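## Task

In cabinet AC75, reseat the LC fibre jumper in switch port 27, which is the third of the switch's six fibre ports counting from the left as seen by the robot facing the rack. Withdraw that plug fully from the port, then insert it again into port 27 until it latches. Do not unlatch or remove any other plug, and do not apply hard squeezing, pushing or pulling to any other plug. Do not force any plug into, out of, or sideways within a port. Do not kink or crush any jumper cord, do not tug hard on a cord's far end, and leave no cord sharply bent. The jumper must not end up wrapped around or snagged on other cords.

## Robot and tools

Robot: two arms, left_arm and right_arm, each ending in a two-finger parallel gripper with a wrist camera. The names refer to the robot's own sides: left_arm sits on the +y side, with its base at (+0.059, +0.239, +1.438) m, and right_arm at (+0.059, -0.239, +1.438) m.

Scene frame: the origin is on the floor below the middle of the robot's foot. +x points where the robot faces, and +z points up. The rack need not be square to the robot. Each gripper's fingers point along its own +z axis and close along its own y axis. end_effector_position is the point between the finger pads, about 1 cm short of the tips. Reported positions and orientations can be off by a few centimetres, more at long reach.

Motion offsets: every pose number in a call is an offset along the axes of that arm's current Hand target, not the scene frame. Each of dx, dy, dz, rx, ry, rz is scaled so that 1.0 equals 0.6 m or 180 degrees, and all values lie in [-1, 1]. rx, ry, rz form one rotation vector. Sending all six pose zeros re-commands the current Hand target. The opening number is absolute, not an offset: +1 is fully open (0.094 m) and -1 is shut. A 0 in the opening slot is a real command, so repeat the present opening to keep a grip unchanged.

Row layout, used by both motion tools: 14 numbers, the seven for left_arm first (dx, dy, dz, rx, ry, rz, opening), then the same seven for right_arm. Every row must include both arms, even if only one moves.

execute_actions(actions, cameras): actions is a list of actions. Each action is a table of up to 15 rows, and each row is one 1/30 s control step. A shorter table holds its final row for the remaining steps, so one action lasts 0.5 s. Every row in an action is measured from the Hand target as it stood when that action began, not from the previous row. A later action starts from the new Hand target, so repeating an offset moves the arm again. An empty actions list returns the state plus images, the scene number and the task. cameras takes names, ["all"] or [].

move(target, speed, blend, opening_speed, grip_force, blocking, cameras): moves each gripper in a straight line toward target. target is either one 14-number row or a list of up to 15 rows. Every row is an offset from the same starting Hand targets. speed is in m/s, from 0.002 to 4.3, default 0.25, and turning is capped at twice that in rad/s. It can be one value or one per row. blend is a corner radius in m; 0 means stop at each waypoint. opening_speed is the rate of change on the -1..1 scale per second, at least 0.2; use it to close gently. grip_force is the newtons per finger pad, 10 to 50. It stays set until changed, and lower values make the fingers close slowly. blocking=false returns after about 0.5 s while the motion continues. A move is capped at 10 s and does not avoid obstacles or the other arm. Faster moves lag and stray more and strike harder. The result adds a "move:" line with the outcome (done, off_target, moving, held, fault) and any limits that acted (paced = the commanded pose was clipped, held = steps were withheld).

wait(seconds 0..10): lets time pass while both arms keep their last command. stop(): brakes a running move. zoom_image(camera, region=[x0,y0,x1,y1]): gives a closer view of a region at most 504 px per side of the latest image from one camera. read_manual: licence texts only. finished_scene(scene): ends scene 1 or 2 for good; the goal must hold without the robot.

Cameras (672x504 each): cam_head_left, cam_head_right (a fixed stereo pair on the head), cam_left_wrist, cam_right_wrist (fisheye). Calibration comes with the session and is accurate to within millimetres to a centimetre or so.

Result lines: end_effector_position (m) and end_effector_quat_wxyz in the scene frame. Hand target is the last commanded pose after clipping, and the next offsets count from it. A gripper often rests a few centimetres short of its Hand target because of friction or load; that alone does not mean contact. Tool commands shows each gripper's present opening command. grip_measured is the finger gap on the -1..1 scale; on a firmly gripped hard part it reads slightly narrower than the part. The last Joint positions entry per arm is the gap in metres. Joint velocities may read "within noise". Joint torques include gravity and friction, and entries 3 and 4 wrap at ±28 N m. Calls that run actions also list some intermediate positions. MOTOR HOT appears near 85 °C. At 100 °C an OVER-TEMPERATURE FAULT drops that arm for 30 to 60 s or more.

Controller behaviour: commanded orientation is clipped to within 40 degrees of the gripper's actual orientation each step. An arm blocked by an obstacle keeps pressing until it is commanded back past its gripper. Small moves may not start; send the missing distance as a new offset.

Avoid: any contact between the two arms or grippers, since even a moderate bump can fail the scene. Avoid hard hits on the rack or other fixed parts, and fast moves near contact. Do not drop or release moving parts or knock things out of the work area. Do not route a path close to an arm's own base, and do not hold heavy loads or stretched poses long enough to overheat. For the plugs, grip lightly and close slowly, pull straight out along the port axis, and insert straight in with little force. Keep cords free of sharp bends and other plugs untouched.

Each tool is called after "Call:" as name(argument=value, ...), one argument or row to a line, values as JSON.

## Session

Call:
execute_actions(
  actions=[],
)

Scene clock: 0.00 s.
left_arm: end_effector_position=(+0.6733, -0.1086, +1.0166) grip_measured=+1.000 end_effector_quat_wxyz=(+0.447, -0.010, +0.842, +0.303) | right_arm: end_effector_position=(+0.6487, -0.3743, +0.9897) grip_measured=+1.000 end_effector_quat_wxyz=(+0.096, +0.479, +0.865, -0.118)
Joint positions: left_arm=[-2.285 2.456 1.872 1.517 -1.051 0.978 0.094] | right_arm=[1.5 1.734 1.356 -0.148 0.233 0.887 0.094]
Joint velocities: within noise
Joint torques (N m): no reading
Heat: left arm: hottest waist 30 °C; right arm: hottest shoulder 42 °C.
Hand target: left_arm +0.6723, -0.1055, +1.0127; +0.446, -0.011, +0.841, +0.306 | right_arm +0.6605, -0.3758, +0.9970; +0.107, +0.479, +0.864, -0.114
Tool commands: left_gripper/opening=+1.0 right_gripper/opening=+1.0
camera_calibration:
cam_left_wrist: T_world_to_cam=[[0.283958, -0.835702, -0.470075, 0.190629], [-0.912248, -0.0845067, -0.400826, 1.02034], [0.295247, 0.542643, -0.786364, 0.78671], [0, 0, 0, 1]] pos_world=[0.644403, -0.181367, 1.11723]
cam_right_wrist: T_world_to_cam=[[-0.843294, -0.525692, 0.111817, 0.239624], [-0.467488, 0.82011, 0.329962, 0.288183], [-0.26516, 0.225982, -0.937349, 1.30975], [0, 0, 0, 1]] pos_world=[0.684089, -0.406352, 1.10581]

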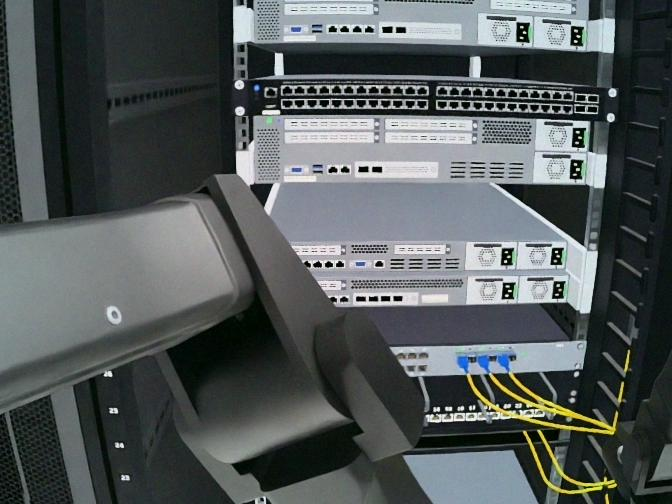

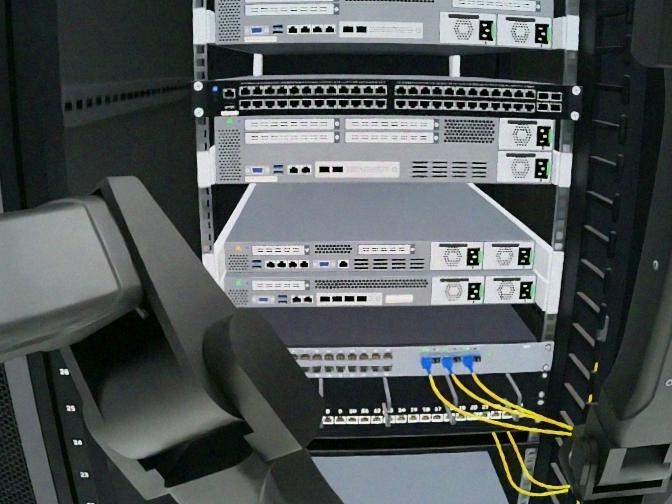

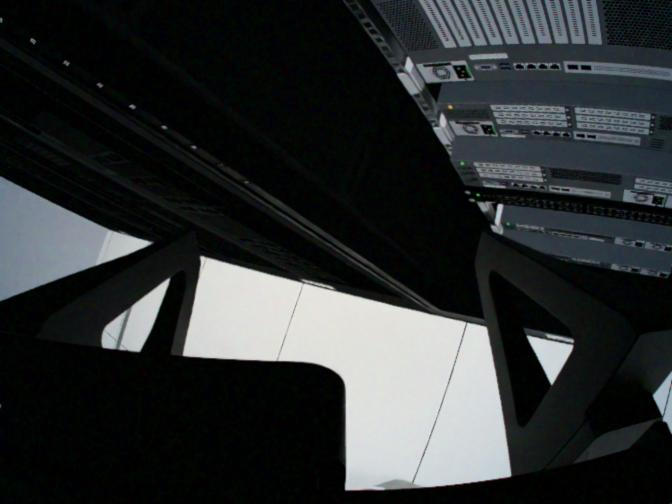

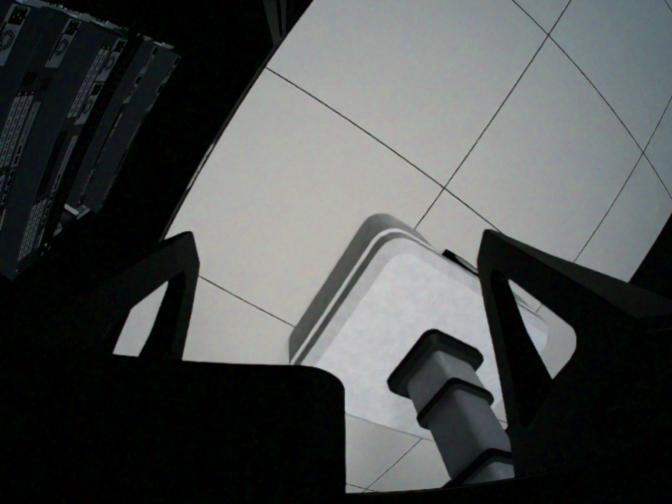

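Call:
zoom_image(
  camera="cam_head_left",
  region=[390, 320, 670, 504],
)

Call:
zoom_image(
  camera="cam_head_left",
  region=[430, 335, 540, 395],
)

Call:
zoom_image(
  camera="cam_head_right",
  region=[390, 335, 510, 395],
)

Call:
zoom_image(
  camera="cam_head_right",
  region=[290, 320, 650, 504],
)

Scaled by 1.800 from the camera's 672x504 image, which has a finer 960x720 frame.

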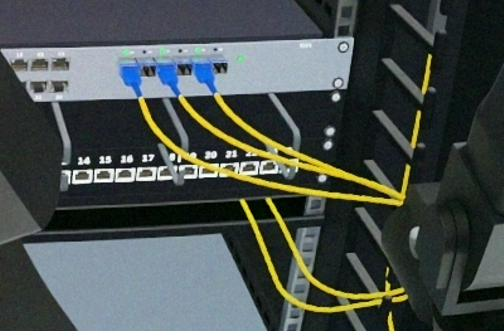

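Scaled by 4.582 from the camera's 672x504 image, which has a finer 960x720 frame.

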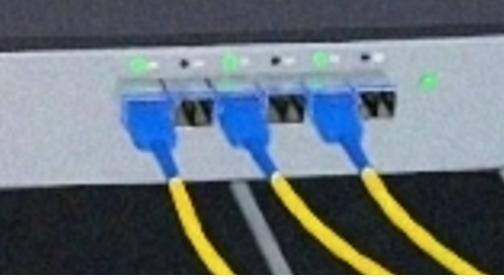

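Scaled by 4.200 from the camera's 672x504 image, which has a finer 960x720 frame.

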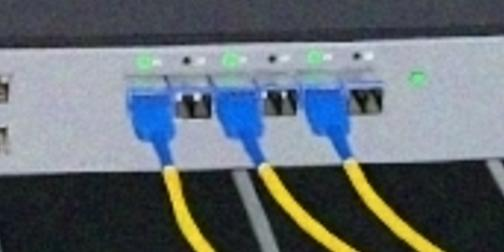

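Scaled by 1.400 from the camera's 672x504 image, which has a finer 960x720 frame.

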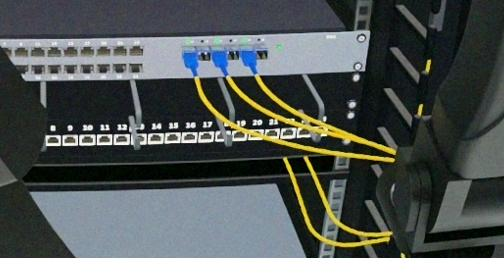

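Call:
move(
  target=[0.278,0.479,0.0765,0,0,0,1,0,0,0,0,0,0,1],
  speed=0.2,
  cameras=["cam_head_left","cam_left_wrist"],
)

Scene clock: 69.17 s.
left_arm: end_effector_position=(+0.5235, +0.1855, +1.0038) grip_measured=+1.000 end_effector_quat_wxyz=(+0.379, -0.013, +0.880, +0.286) | right_arm: end_effector_position=(+0.6487, -0.3743, +0.9897) grip_measured=+1.000 end_effector_quat_wxyz=(+0.096, +0.479, +0.865, -0.118)
Joint positions: left_arm=[-1.912 2.159 0.972 1.561 -0.805 0.421 0.094] | right_arm=[1.5 1.734 1.356 -0.148 0.233 0.887 0.094]
Joint torques (N m): left_arm=[-5.25 -12.22 -5.93 2.3 0.08 -0.27] | right_arm=[-1.26 -18.78 2.93 0.87 0.21 -0.03]
Heat: left arm: hottest shoulder 34 °C; right arm: hottest shoulder 47 °C.
Hand target: left_arm +0.5224, +0.1947, +1.0125; +0.446, -0.011, +0.841, +0.306 | right_arm +0.6605, -0.3758, +0.9970; +0.107, +0.479, +0.864, -0.114
Off the commanded pose: left_arm 0.013 m, 9 deg | right_arm 0.014 m, 1 deg.
joint sent to its limit (left arm) — joint 4 (wrist pitch), upper limit. The joint targets are off in orientation, not in position.
move: off_target (left_arm, right_arm)
camera_calibration:
cam_left_wrist: T_world_to_cam=[[0.2405, -0.85382, -0.461683, 0.490567], [-0.957318, -0.130088, -0.258108, 0.792184], [0.160318, 0.504052, -0.848663, 0.801696], [0, 0, 0, 1]] pos_world=[0.511863, 0.117812, 1.11133]
Images, in order (width x height): cam_head_left 672x504, cam_left_wrist 672x504.

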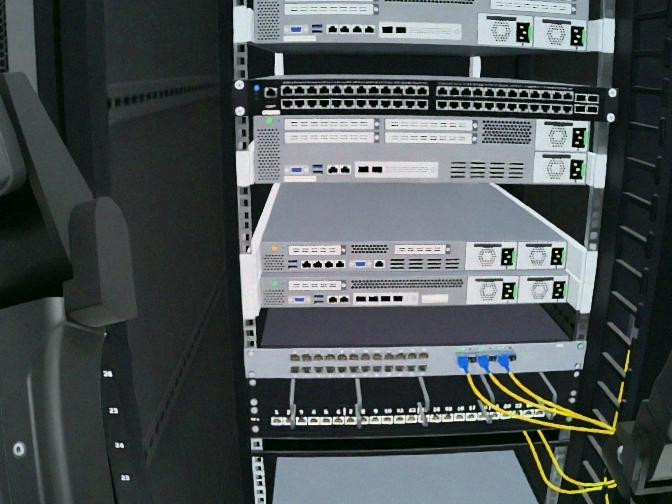

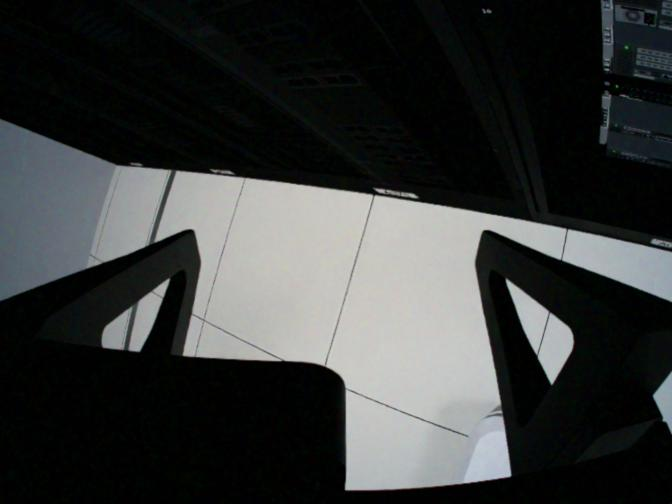

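Call:
move(
  target=[0,0,0,0,0,0,1,0.116,-0.0105,-0.408,0.0239,-0.6124,-0.5835,1],
  speed=0.25,
  cameras=["all"],
)

Scene clock: 81.80 s.
left_arm: end_effector_position=(+0.5235, +0.1855, +1.0038) grip_measured=+1.000 end_effector_quat_wxyz=(+0.380, -0.013, +0.880, +0.286) | right_arm: end_effector_position=(+0.5986, -0.2469, +1.1973) grip_measured=+1.000 end_effector_quat_wxyz=(+0.431, -0.648, +0.531, -0.335)
Joint positions: left_arm=[-1.912 2.159 0.972 1.561 -0.805 0.421 0.094] | right_arm=[1.531 1.6 0.572 1.557 -0.307 -1.647 0.094]
Joint torques (N m): left_arm=[-4.89 -12.34 -5.85 2.39 0.07 -0.24] | right_arm=[-0.79 -13.51 -3.34 2.81 -0.35 0]
Heat: left arm: hottest shoulder 33 °C; right arm: hottest shoulder 48 °C.
Hand target: left_arm +0.5224, +0.1947, +1.0125; +0.446, -0.011, +0.841, +0.306 | right_arm +0.6006, -0.2499, +1.2102; -0.543, +0.540, -0.450, +0.459
Off the commanded pose: left_arm 0.013 m, 9 deg | right_arm 0.013 m, 25 deg.
joint sent to its limit (left arm) — joint 4 (wrist pitch), upper limit. The joint targets are off in orientation, not in position.
joint sent to its limit (right arm) — joint 4 (wrist pitch), upper limit. The joint targets are off in orientation, not in position.
move: off_target (left_arm, right_arm)
camera_calibration:
cam_left_wrist: T_world_to_cam=[[0.240773, -0.853918, -0.46136, 0.490166], [-0.957233, -0.130354, -0.258289, 0.792386], [0.160418, 0.503818, -0.848784, 0.801757], [0, 0, 0, 1]] pos_world=[0.511863, 0.117913, 1.11133]
cam_right_wrist: T_world_to_cam=[[0.3994, 0.0774267, 0.913501, -1.31367], [-0.34227, -0.911787, 0.226928, -0.287384], [0.850488, -0.403299, -0.337667, -0.07895], [0, 0, 0, 1]] pos_world=[0.493464, -0.19216, 1.2386]

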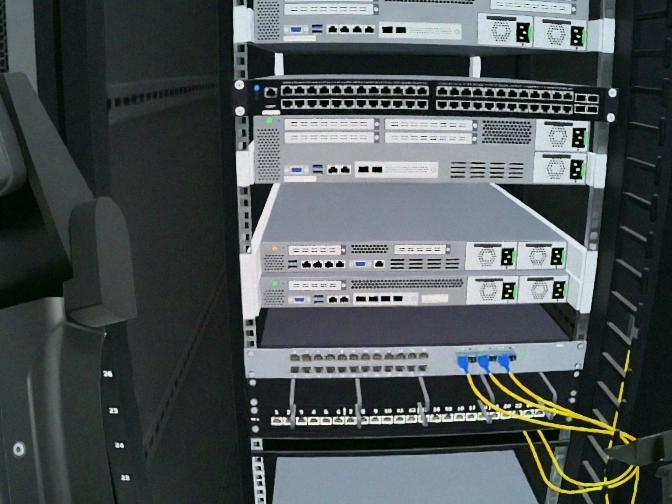

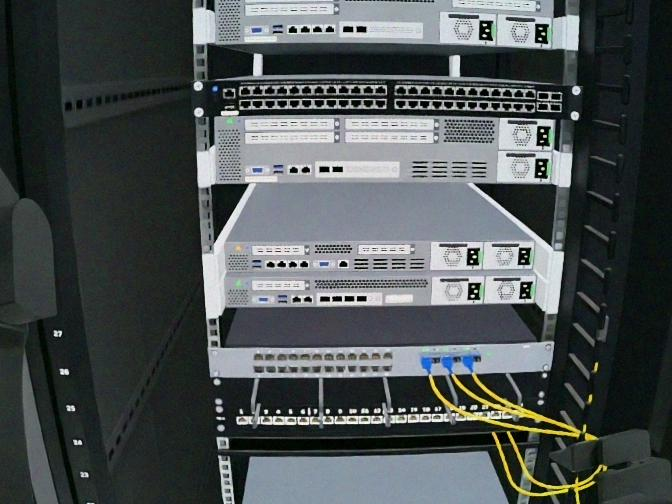

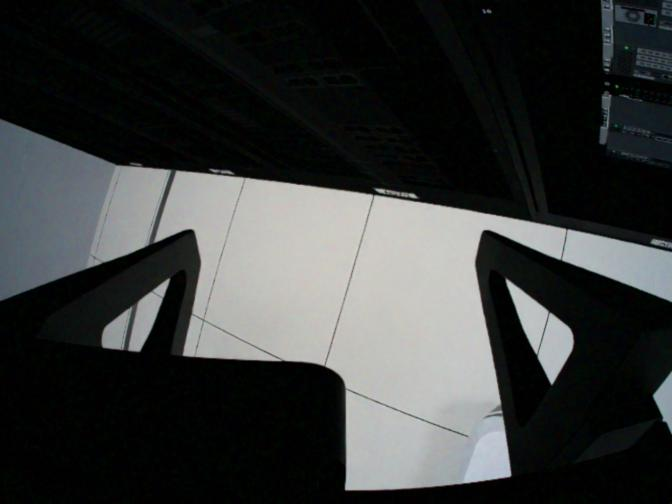

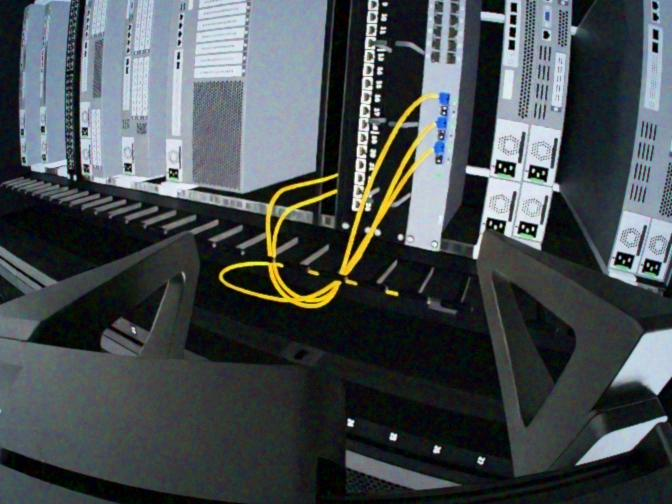

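Call:
zoom_image(
  camera="cam_head_left",
  region=[236, 330, 316, 390],
)

Call:
zoom_image(
  camera="cam_head_left",
  region=[520, 325, 600, 385],
)

Call:
zoom_image(
  camera="cam_head_right",
  region=[200, 330, 280, 390],
)

Call:
zoom_image(
  camera="cam_head_right",
  region=[490, 325, 570, 385],
)

Scaled by 6.300 from the camera's 672x504 image, which has a finer 960x720 frame.

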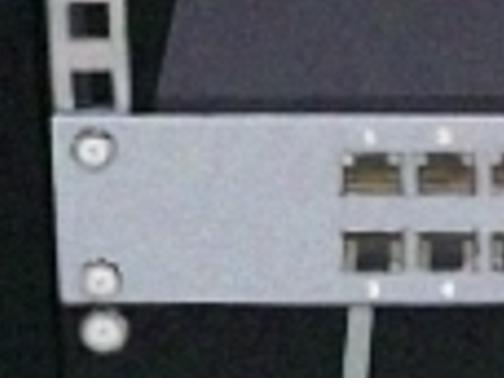

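Scaled by 6.300 from the camera's 672x504 image, which has a finer 960x720 frame.

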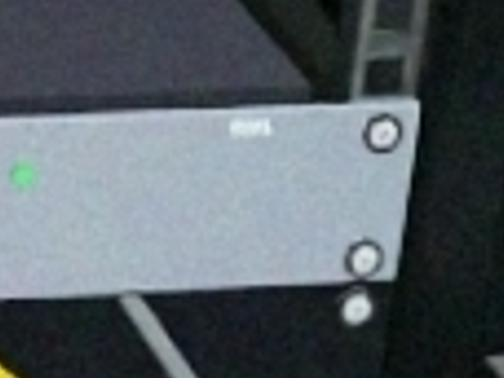

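Scaled by 6.300 from the camera's 672x504 image, which has a finer 960x720 frame.

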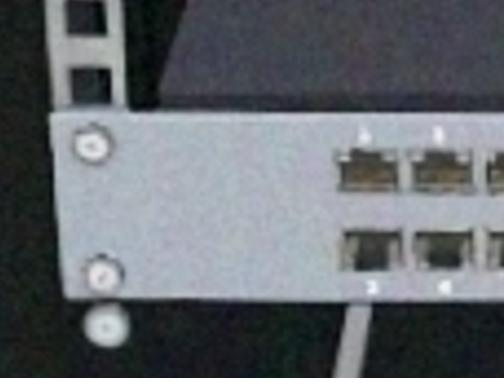

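Scaled by 6.300 from the camera's 672x504 image, which has a finer 960x720 frame.

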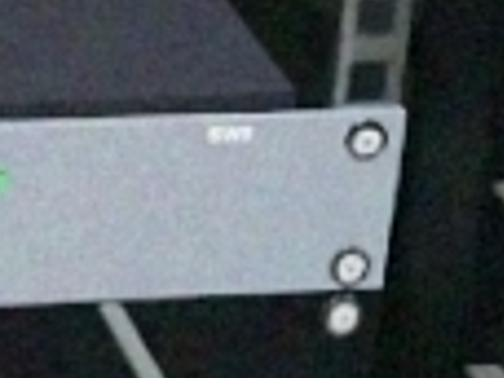

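Call:
move(
  target=[0,0,0,0,0,0,1,0.0083,0.0117,0.2352,0,0.0278,0,0.2],
  speed=0.2,
  cameras=["cam_right_wrist","cam_head_left"],
)

Call:
zoom_image(
  camera="cam_right_wrist",
  region=[290, 40, 430, 280],
)

Scene clock: 126.13 s.
left_arm: end_effector_position=(+0.5235, +0.1855, +1.0038) grip_measured=+1.000 end_effector_quat_wxyz=(+0.380, -0.013, +0.880, +0.286) | right_arm: end_effector_position=(+0.7385, -0.2337, +1.2011) grip_measured=+0.202 end_effector_quat_wxyz=(+0.484, -0.562, +0.503, -0.444)
Joint positions: left_arm=[-1.912 2.159 0.972 1.561 -0.805 0.421 0.094] | right_arm=[1.627 1.695 0.946 1.559 -0.134 -1.648 0.056]
Joint torques (N m): left_arm=[-5.3 -12.69 -5.94 2.39 0.04 -0.25] | right_arm=[1.14 -14.86 1.03 2.82 0.04 0.08]
Heat: left arm: hottest shoulder 32 °C; right arm: hottest shoulder 47 °C.
Hand target: left_arm +0.5224, +0.1947, +1.0125; +0.446, -0.011, +0.841, +0.306 | right_arm +0.7405, -0.2304, +1.2048; -0.523, +0.520, -0.473, +0.482
Off the commanded pose: left_arm 0.013 m, 9 deg | right_arm 0.005 m, 9 deg.
joint sent to its limit (left arm) — joint 4 (wrist pitch), upper limit. The joint targets are off in orientation, not in position.
joint sent to its limit (right arm) — joint 4 (wrist pitch), upper limit. The joint targets are off in orientation, not in position.
move: off_target (left_arm, right_arm)
camera_calibration:
cam_right_wrist: T_world_to_cam=[[0.13737, 0.0388424, 0.989758, -1.28104], [-0.490035, -0.865716, 0.101987, 0.0416284], [0.860811, -0.499026, -0.0998895, -0.506842], [0, 0, 0, 1]] pos_world=[0.632672, -0.167131, 1.21305]
Images, in order (width x height): cam_head_left 672x504, cam_right_wrist 672x504.

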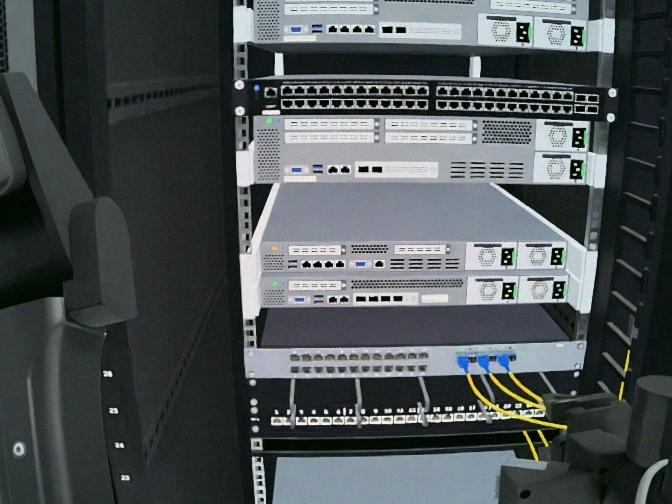

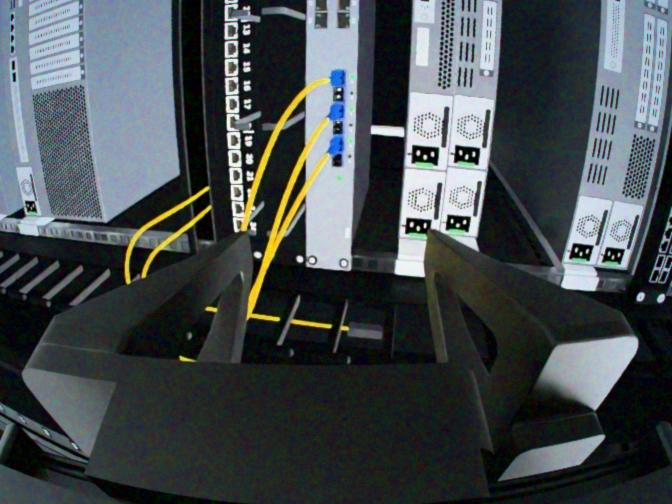

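Scaled by 2.100 from the camera's 672x504 image, which has a finer 960x720 frame.

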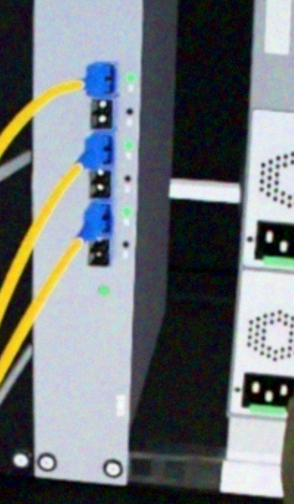

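Call:
move(
  target=[0,0,0,0,0,0,1,-0.002,0.045,0.09,0,0,0,-0.3],
  speed=0.15,
  cameras=["cam_right_wrist","cam_head_left","cam_head_right"],
)

Call:
zoom_image(
  camera="cam_right_wrist",
  region=[240, 60, 420, 270],
)

Scene clock: 183.90 s.
left_arm: end_effector_position=(+0.5235, +0.1855, +1.0038) grip_measured=+1.000 end_effector_quat_wxyz=(+0.380, -0.013, +0.880, +0.286) | right_arm: end_effector_position=(+0.7907, -0.2285, +1.1723) grip_measured=-0.298 end_effector_quat_wxyz=(+0.508, -0.536, +0.482, -0.471)
Joint positions: left_arm=[-1.912 2.159 0.972 1.561 -0.805 0.421 0.094] | right_arm=[1.639 1.829 1.178 1.559 -0.124 -1.648 0.033]
Joint torques (N m): left_arm=[-5.01 -12.57 -5.85 2.36 0.06 -0.27] | right_arm=[1.61 -16.44 2.24 2.85 0.04 0.12]
Heat: left arm: hottest shoulder 32 °C; right arm: hottest shoulder 45 °C.
Hand target: left_arm +0.5224, +0.1947, +1.0125; +0.446, -0.011, +0.841, +0.306 | right_arm +0.7946, -0.2246, +1.1785; +0.523, -0.520, +0.473, -0.482
Off the commanded pose: left_arm 0.013 m, 9 deg | right_arm 0.008 m, 3 deg.
joint sent to its limit (left arm) — joint 4 (wrist pitch), upper limit. The joint targets are off in orientation, not in position.
joint sent to its limit (right arm) — joint 4 (wrist pitch), upper limit. The joint targets still meet the commanded pose.
move: off_target (left_arm, right_arm)
camera_calibration:
cam_right_wrist: T_world_to_cam=[[0.0408508, 0.0329466, 0.998622, -1.1954], [-0.50442, -0.862062, 0.0490756, 0.148883], [0.862491, -0.50573, -0.018597, -0.650259], [0, 0, 0, 1]] pos_world=[0.684775, -0.161125, 1.17435]
Images, in order (width x height): cam_head_left 672x504, cam_head_right 672x504, cam_right_wrist 672x504.

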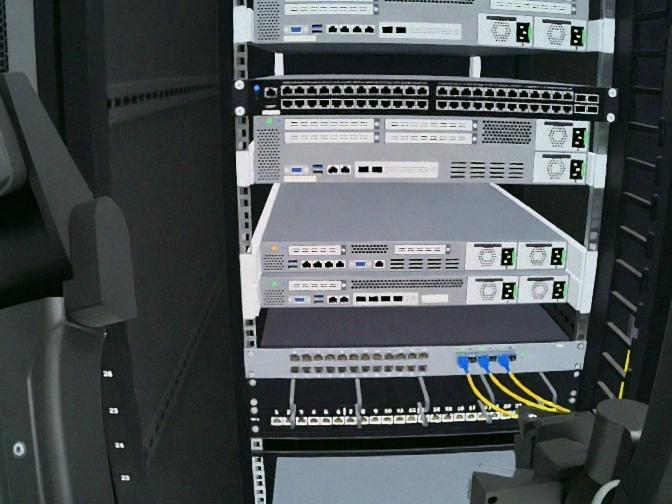

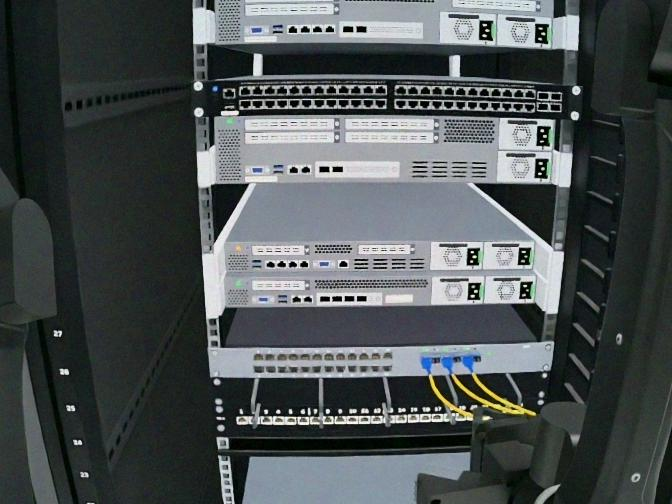

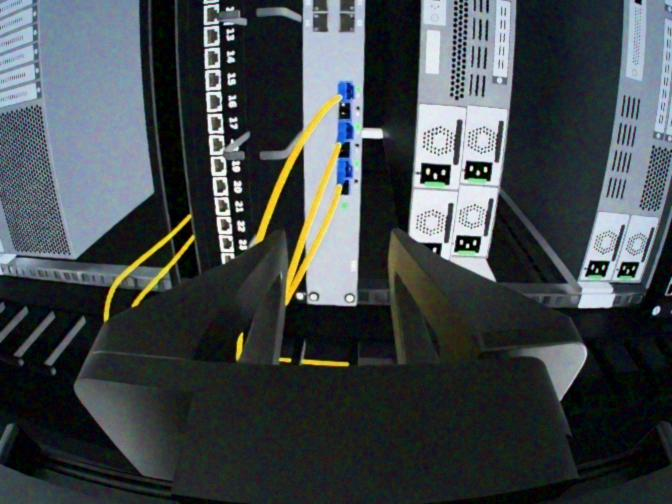

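Scaled by 2.400 from the camera's 672x504 image, which has a finer 960x720 frame.

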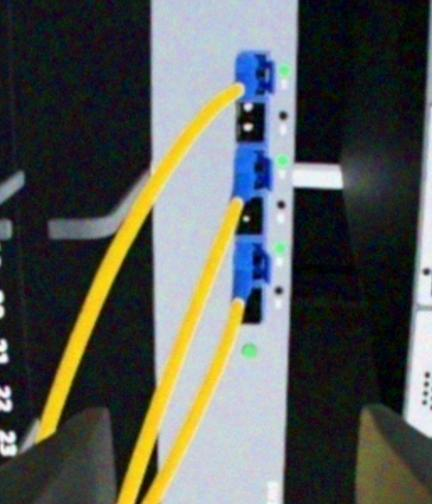

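Call:
move(
  target=[0,0,0,0,0,0,1,-0.0007,0.0014,0.1155,0,0,0,-0.5],
  speed=0.1,
  cameras=["cam_right_wrist","cam_head_left","cam_head_right"],
)

Call:
zoom_image(
  camera="cam_right_wrist",
  region=[250, 60, 430, 270],
)

Call:
zoom_image(
  camera="cam_head_left",
  region=[430, 320, 600, 470],
)

Scene clock: 214.33 s.
left_arm: end_effector_position=(+0.5235, +0.1855, +1.0038) grip_measured=+1.000 end_effector_quat_wxyz=(+0.380, -0.013, +0.880, +0.286) | right_arm: end_effector_position=(+0.8564, -0.2231, +1.1760) grip_measured=-0.498 end_effector_quat_wxyz=(+0.519, -0.524, +0.475, -0.480)
Joint positions: left_arm=[-1.912 2.159 0.972 1.561 -0.805 0.421 0.094] | right_arm=[1.653 1.855 1.371 1.432 -0.114 -1.648 0.024]
Joint torques (N m): left_arm=[-5.25 -12.4 -5.96 2.28 0.03 -0.25] | right_arm=[2.08 -18.02 4.49 1.81 0.04 0.04]
Heat: left arm: hottest shoulder 32 °C; right arm: hottest shoulder 47 °C.
Hand target: left_arm +0.5224, +0.1947, +1.0125; +0.446, -0.011, +0.841, +0.306 | right_arm +0.8635, -0.2181, +1.1784; +0.523, -0.520, +0.473, -0.482
Off the commanded pose: left_arm 0.013 m, 9 deg | right_arm 0.009 m, 1 deg.
joint sent to its limit (left arm) — joint 4 (wrist pitch), upper limit. The joint targets are off in orientation, not in position.
move: off_target (left_arm)
camera_calibration:
cam_right_wrist: T_world_to_cam=[[0.0011294, 0.0228127, 0.999739, -1.17145], [-0.508717, -0.860697, 0.0202146, 0.224396], [0.860933, -0.508607, 0.0106331, -0.737851], [0, 0, 0, 1]] pos_world=[0.750718, -0.155415, 1.17446]
Images, in order (width x height): cam_head_left 672x504, cam_head_right 672x504, cam_right_wrist 672x504.

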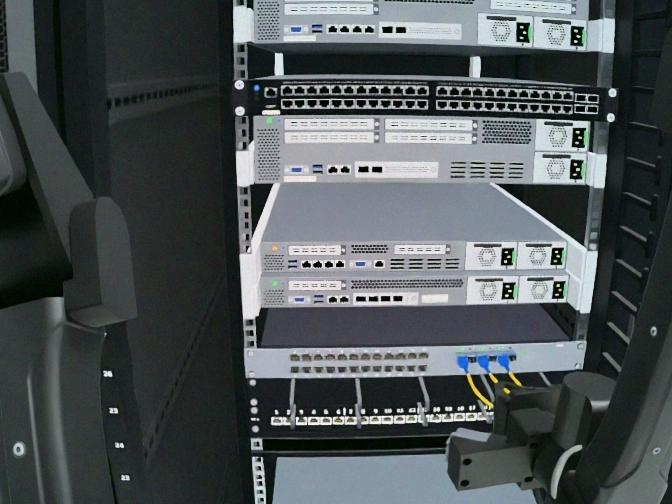

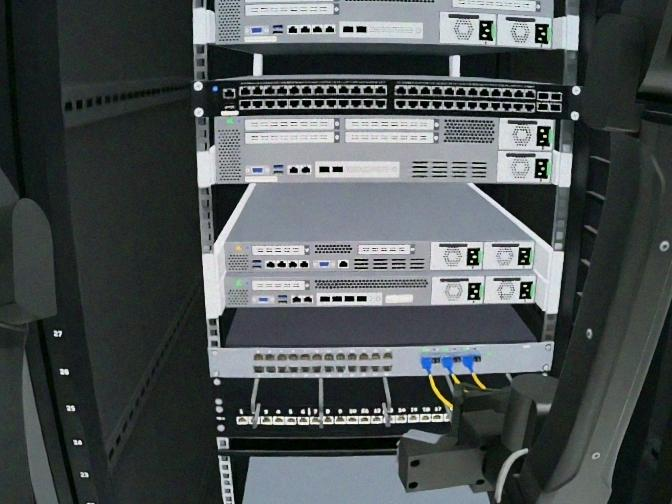

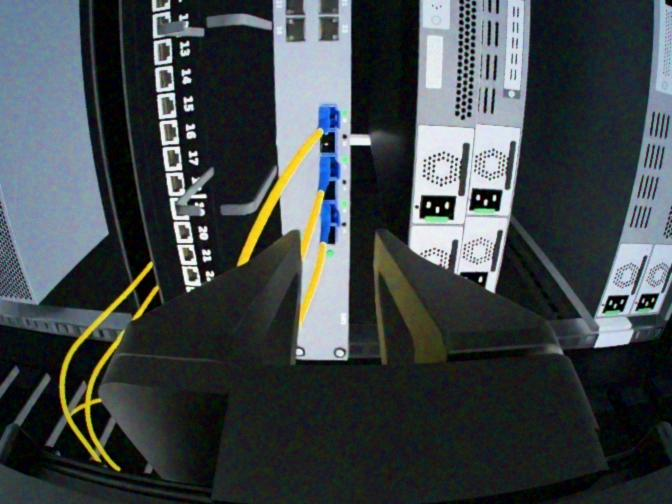

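Scaled by 2.400 from the camera's 672x504 image, which has a finer 960x720 frame.

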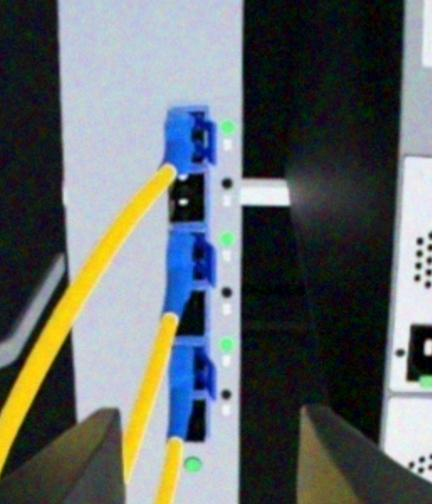

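Scaled by 2.965 from the camera's 672x504 image, which has a finer 960x720 frame.

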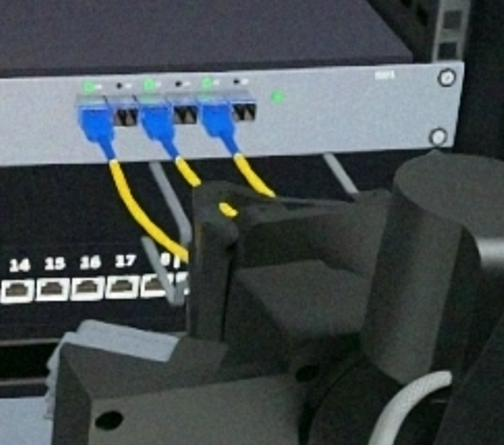

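Call:
move(
  target=[0,0,0,0,0,0,1,0.0339,0.006,0.0807,0,0,0,-0.68],
  speed=0.06,
  cameras=["cam_right_wrist","cam_head_left","cam_head_right"],
)

Call:
zoom_image(
  camera="cam_right_wrist",
  region=[230, 90, 430, 290],
)

Call:
zoom_image(
  camera="cam_head_left",
  region=[430, 330, 570, 450],
)

Call:
zoom_image(
  camera="cam_head_right",
  region=[390, 330, 530, 450],
)

Scene clock: 246.97 s.
left_arm: end_effector_position=(+0.5235, +0.1855, +1.0038) grip_measured=+1.000 end_effector_quat_wxyz=(+0.380, -0.013, +0.880, +0.286) | right_arm: end_effector_position=(+0.9052, -0.2301, +1.1723) grip_measured=-0.678 end_effector_quat_wxyz=(+0.519, -0.525, +0.475, -0.479)
Joint positions: left_arm=[-1.912 2.159 0.972 1.561 -0.805 0.421 0.094] | right_arm=[1.643 1.887 1.528 1.304 -0.121 -1.641 0.015]
Joint torques (N m): left_arm=[-5.42 -12.28 -5.87 2.3 0.05 -0.23] | right_arm=[0.62 -19.66 6.27 1.99 -0.3 0.17]
Heat: left arm: hottest shoulder 32 °C; right arm: hottest shoulder 48 °C.
Hand target: left_arm +0.5224, +0.1947, +1.0125; +0.446, -0.011, +0.841, +0.306 | right_arm +0.9136, -0.2341, +1.1756; +0.523, -0.520, +0.473, -0.482
Off the commanded pose: left_arm 0.013 m, 9 deg | right_arm 0.010 m, 1 deg.
joint sent to its limit (left arm) — joint 4 (wrist pitch), upper limit. The joint targets are off in orientation, not in position.
move: off_target (left_arm)
camera_calibration:
cam_right_wrist: T_world_to_cam=[[0.00345724, 0.0236273, 0.999715, -1.16965], [-0.507975, -0.861088, 0.0221077, 0.240339], [0.861365, -0.507907, 0.00902509, -0.781649], [0, 0, 0, 1]] pos_world=[0.799415, -0.162416, 1.17106]
Images, in order (width x height): cam_head_left 672x504, cam_head_right 672x504, cam_right_wrist 672x504.

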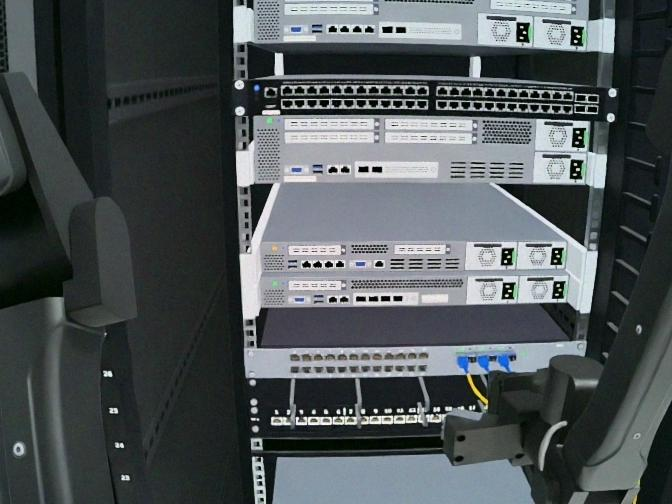

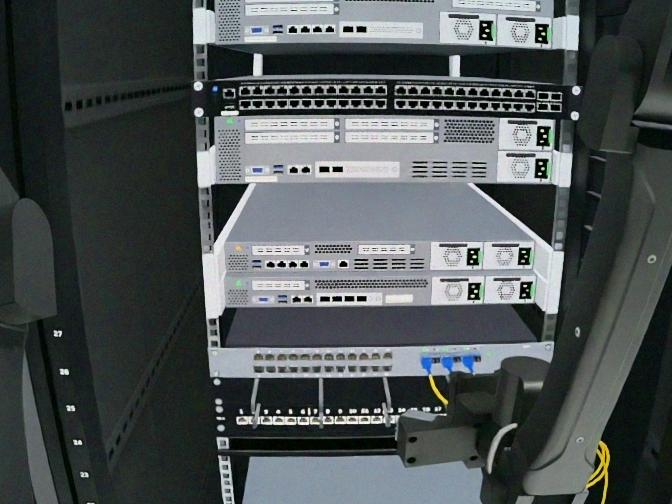

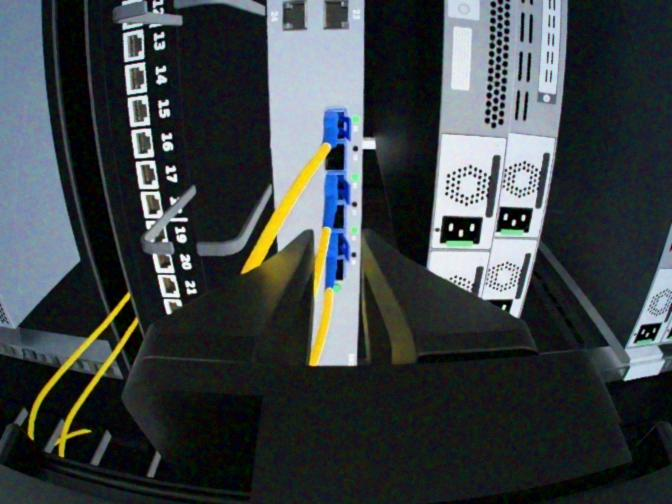

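Scaled by 2.520 from the camera's 672x504 image, which has a finer 960x720 frame.

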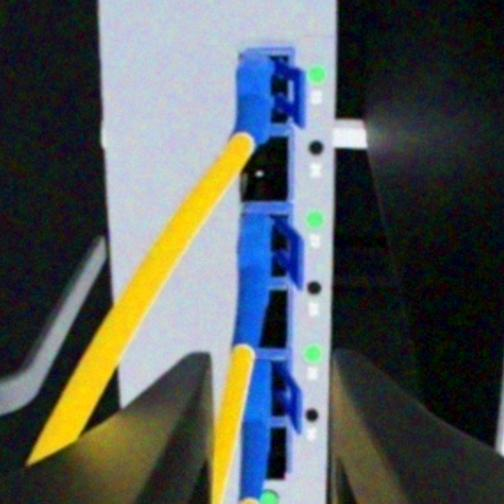

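Scaled by 3.600 from the camera's 672x504 image, which has a finer 960x720 frame.

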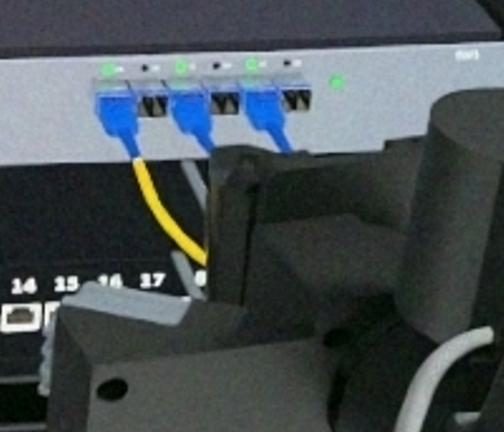

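Scaled by 3.600 from the camera's 672x504 image, which has a finer 960x720 frame.

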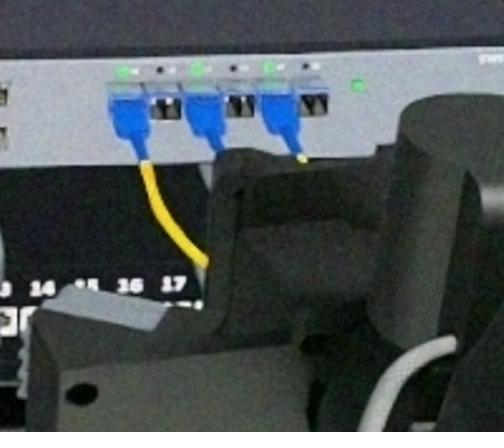

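Call:
move(
  target=[0,0,0,0,0,0,1,0.0105,0.0009,0.071,0,0,0,-0.68],
  speed=0.04,
  cameras=["cam_right_wrist","cam_head_left","cam_head_right"],
)

Call:
zoom_image(
  camera="cam_right_wrist",
  region=[260, 110, 420, 290],
)

Call:
zoom_image(
  camera="cam_head_left",
  region=[440, 330, 540, 410],
)

Call:
zoom_image(
  camera="cam_head_right",
  region=[400, 330, 500, 410],
)

Scene clock: 275.63 s.
left_arm: end_effector_position=(+0.5235, +0.1855, +1.0038) grip_measured=+1.000 end_effector_quat_wxyz=(+0.380, -0.013, +0.880, +0.286) | right_arm: end_effector_position=(+0.9462, -0.2311, +1.1694) grip_measured=-0.678 end_effector_quat_wxyz=(+0.518, -0.526, +0.477, -0.477)
Joint positions: left_arm=[-1.912 2.159 0.972 1.561 -0.805 0.421 0.094] | right_arm=[1.643 1.924 1.675 1.189 -0.122 -1.639 0.015]
Joint torques (N m): left_arm=[-5.19 -12.4 -5.87 2.44 0.05 -0.26] | right_arm=[0.5 -20.95 7.71 1.88 -0.28 0.16]
Heat: left arm: hottest shoulder 32 °C; right arm: hottest shoulder 48 °C.
Hand target: left_arm +0.5224, +0.1947, +1.0125; +0.446, -0.011, +0.841, +0.306 | right_arm +0.9566, -0.2366, +1.1757; +0.523, -0.520, +0.473, -0.482
Off the commanded pose: left_arm 0.013 m, 9 deg | right_arm 0.013 m, 1 deg.
joint sent to its limit (left arm) — joint 4 (wrist pitch), upper limit. The joint targets are off in orientation, not in position.
move: off_target (left_arm, right_arm)
camera_calibration:
cam_right_wrist: T_world_to_cam=[[0.00918228, 0.021959, 0.999717, -1.17265], [-0.50691, -0.861676, 0.0235828, 0.257464], [0.86195, -0.506983, 0.00321907, -0.811103], [0, 0, 0, 1]] pos_world=[0.840409, -0.163614, 1.16886]
Images, in order (width x height): cam_head_left 672x504, cam_head_right 672x504, cam_right_wrist 672x504.

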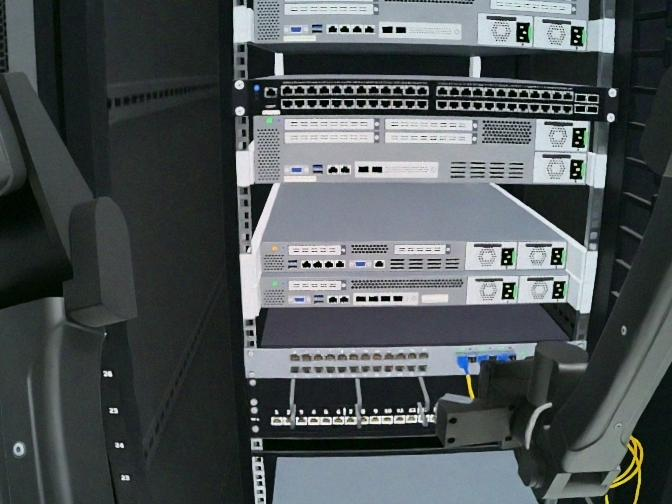

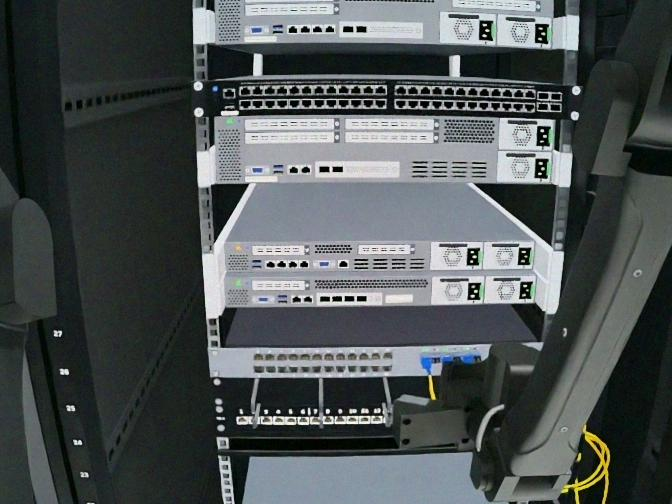

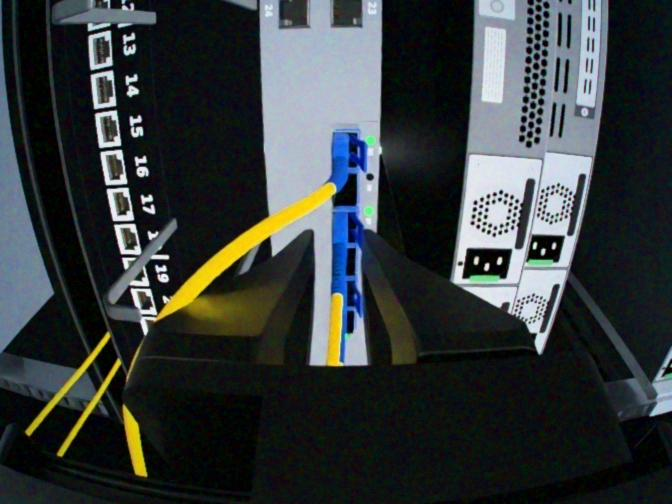

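Scaled by 2.800 from the camera's 672x504 image, which has a finer 960x720 frame.

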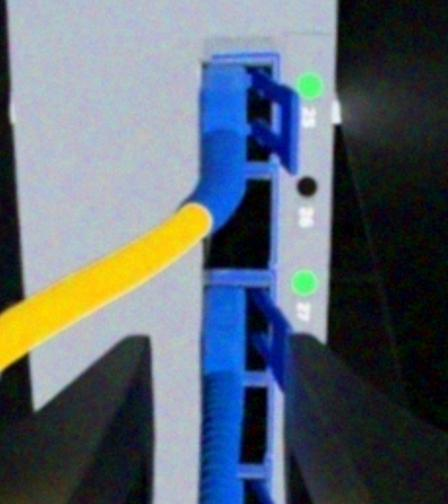

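Scaled by 5.040 from the camera's 672x504 image, which has a finer 960x720 frame.

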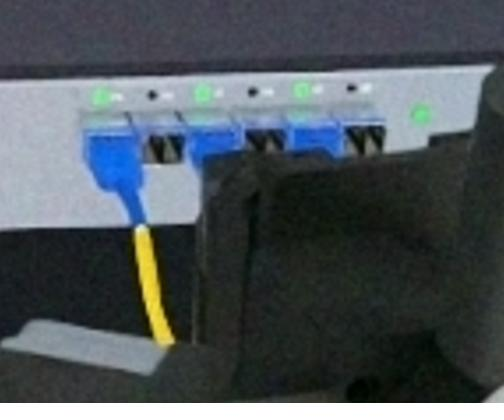

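Scaled by 5.040 from the camera's 672x504 image, which has a finer 960x720 frame.

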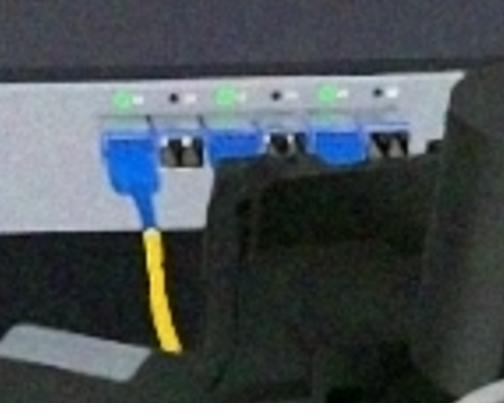

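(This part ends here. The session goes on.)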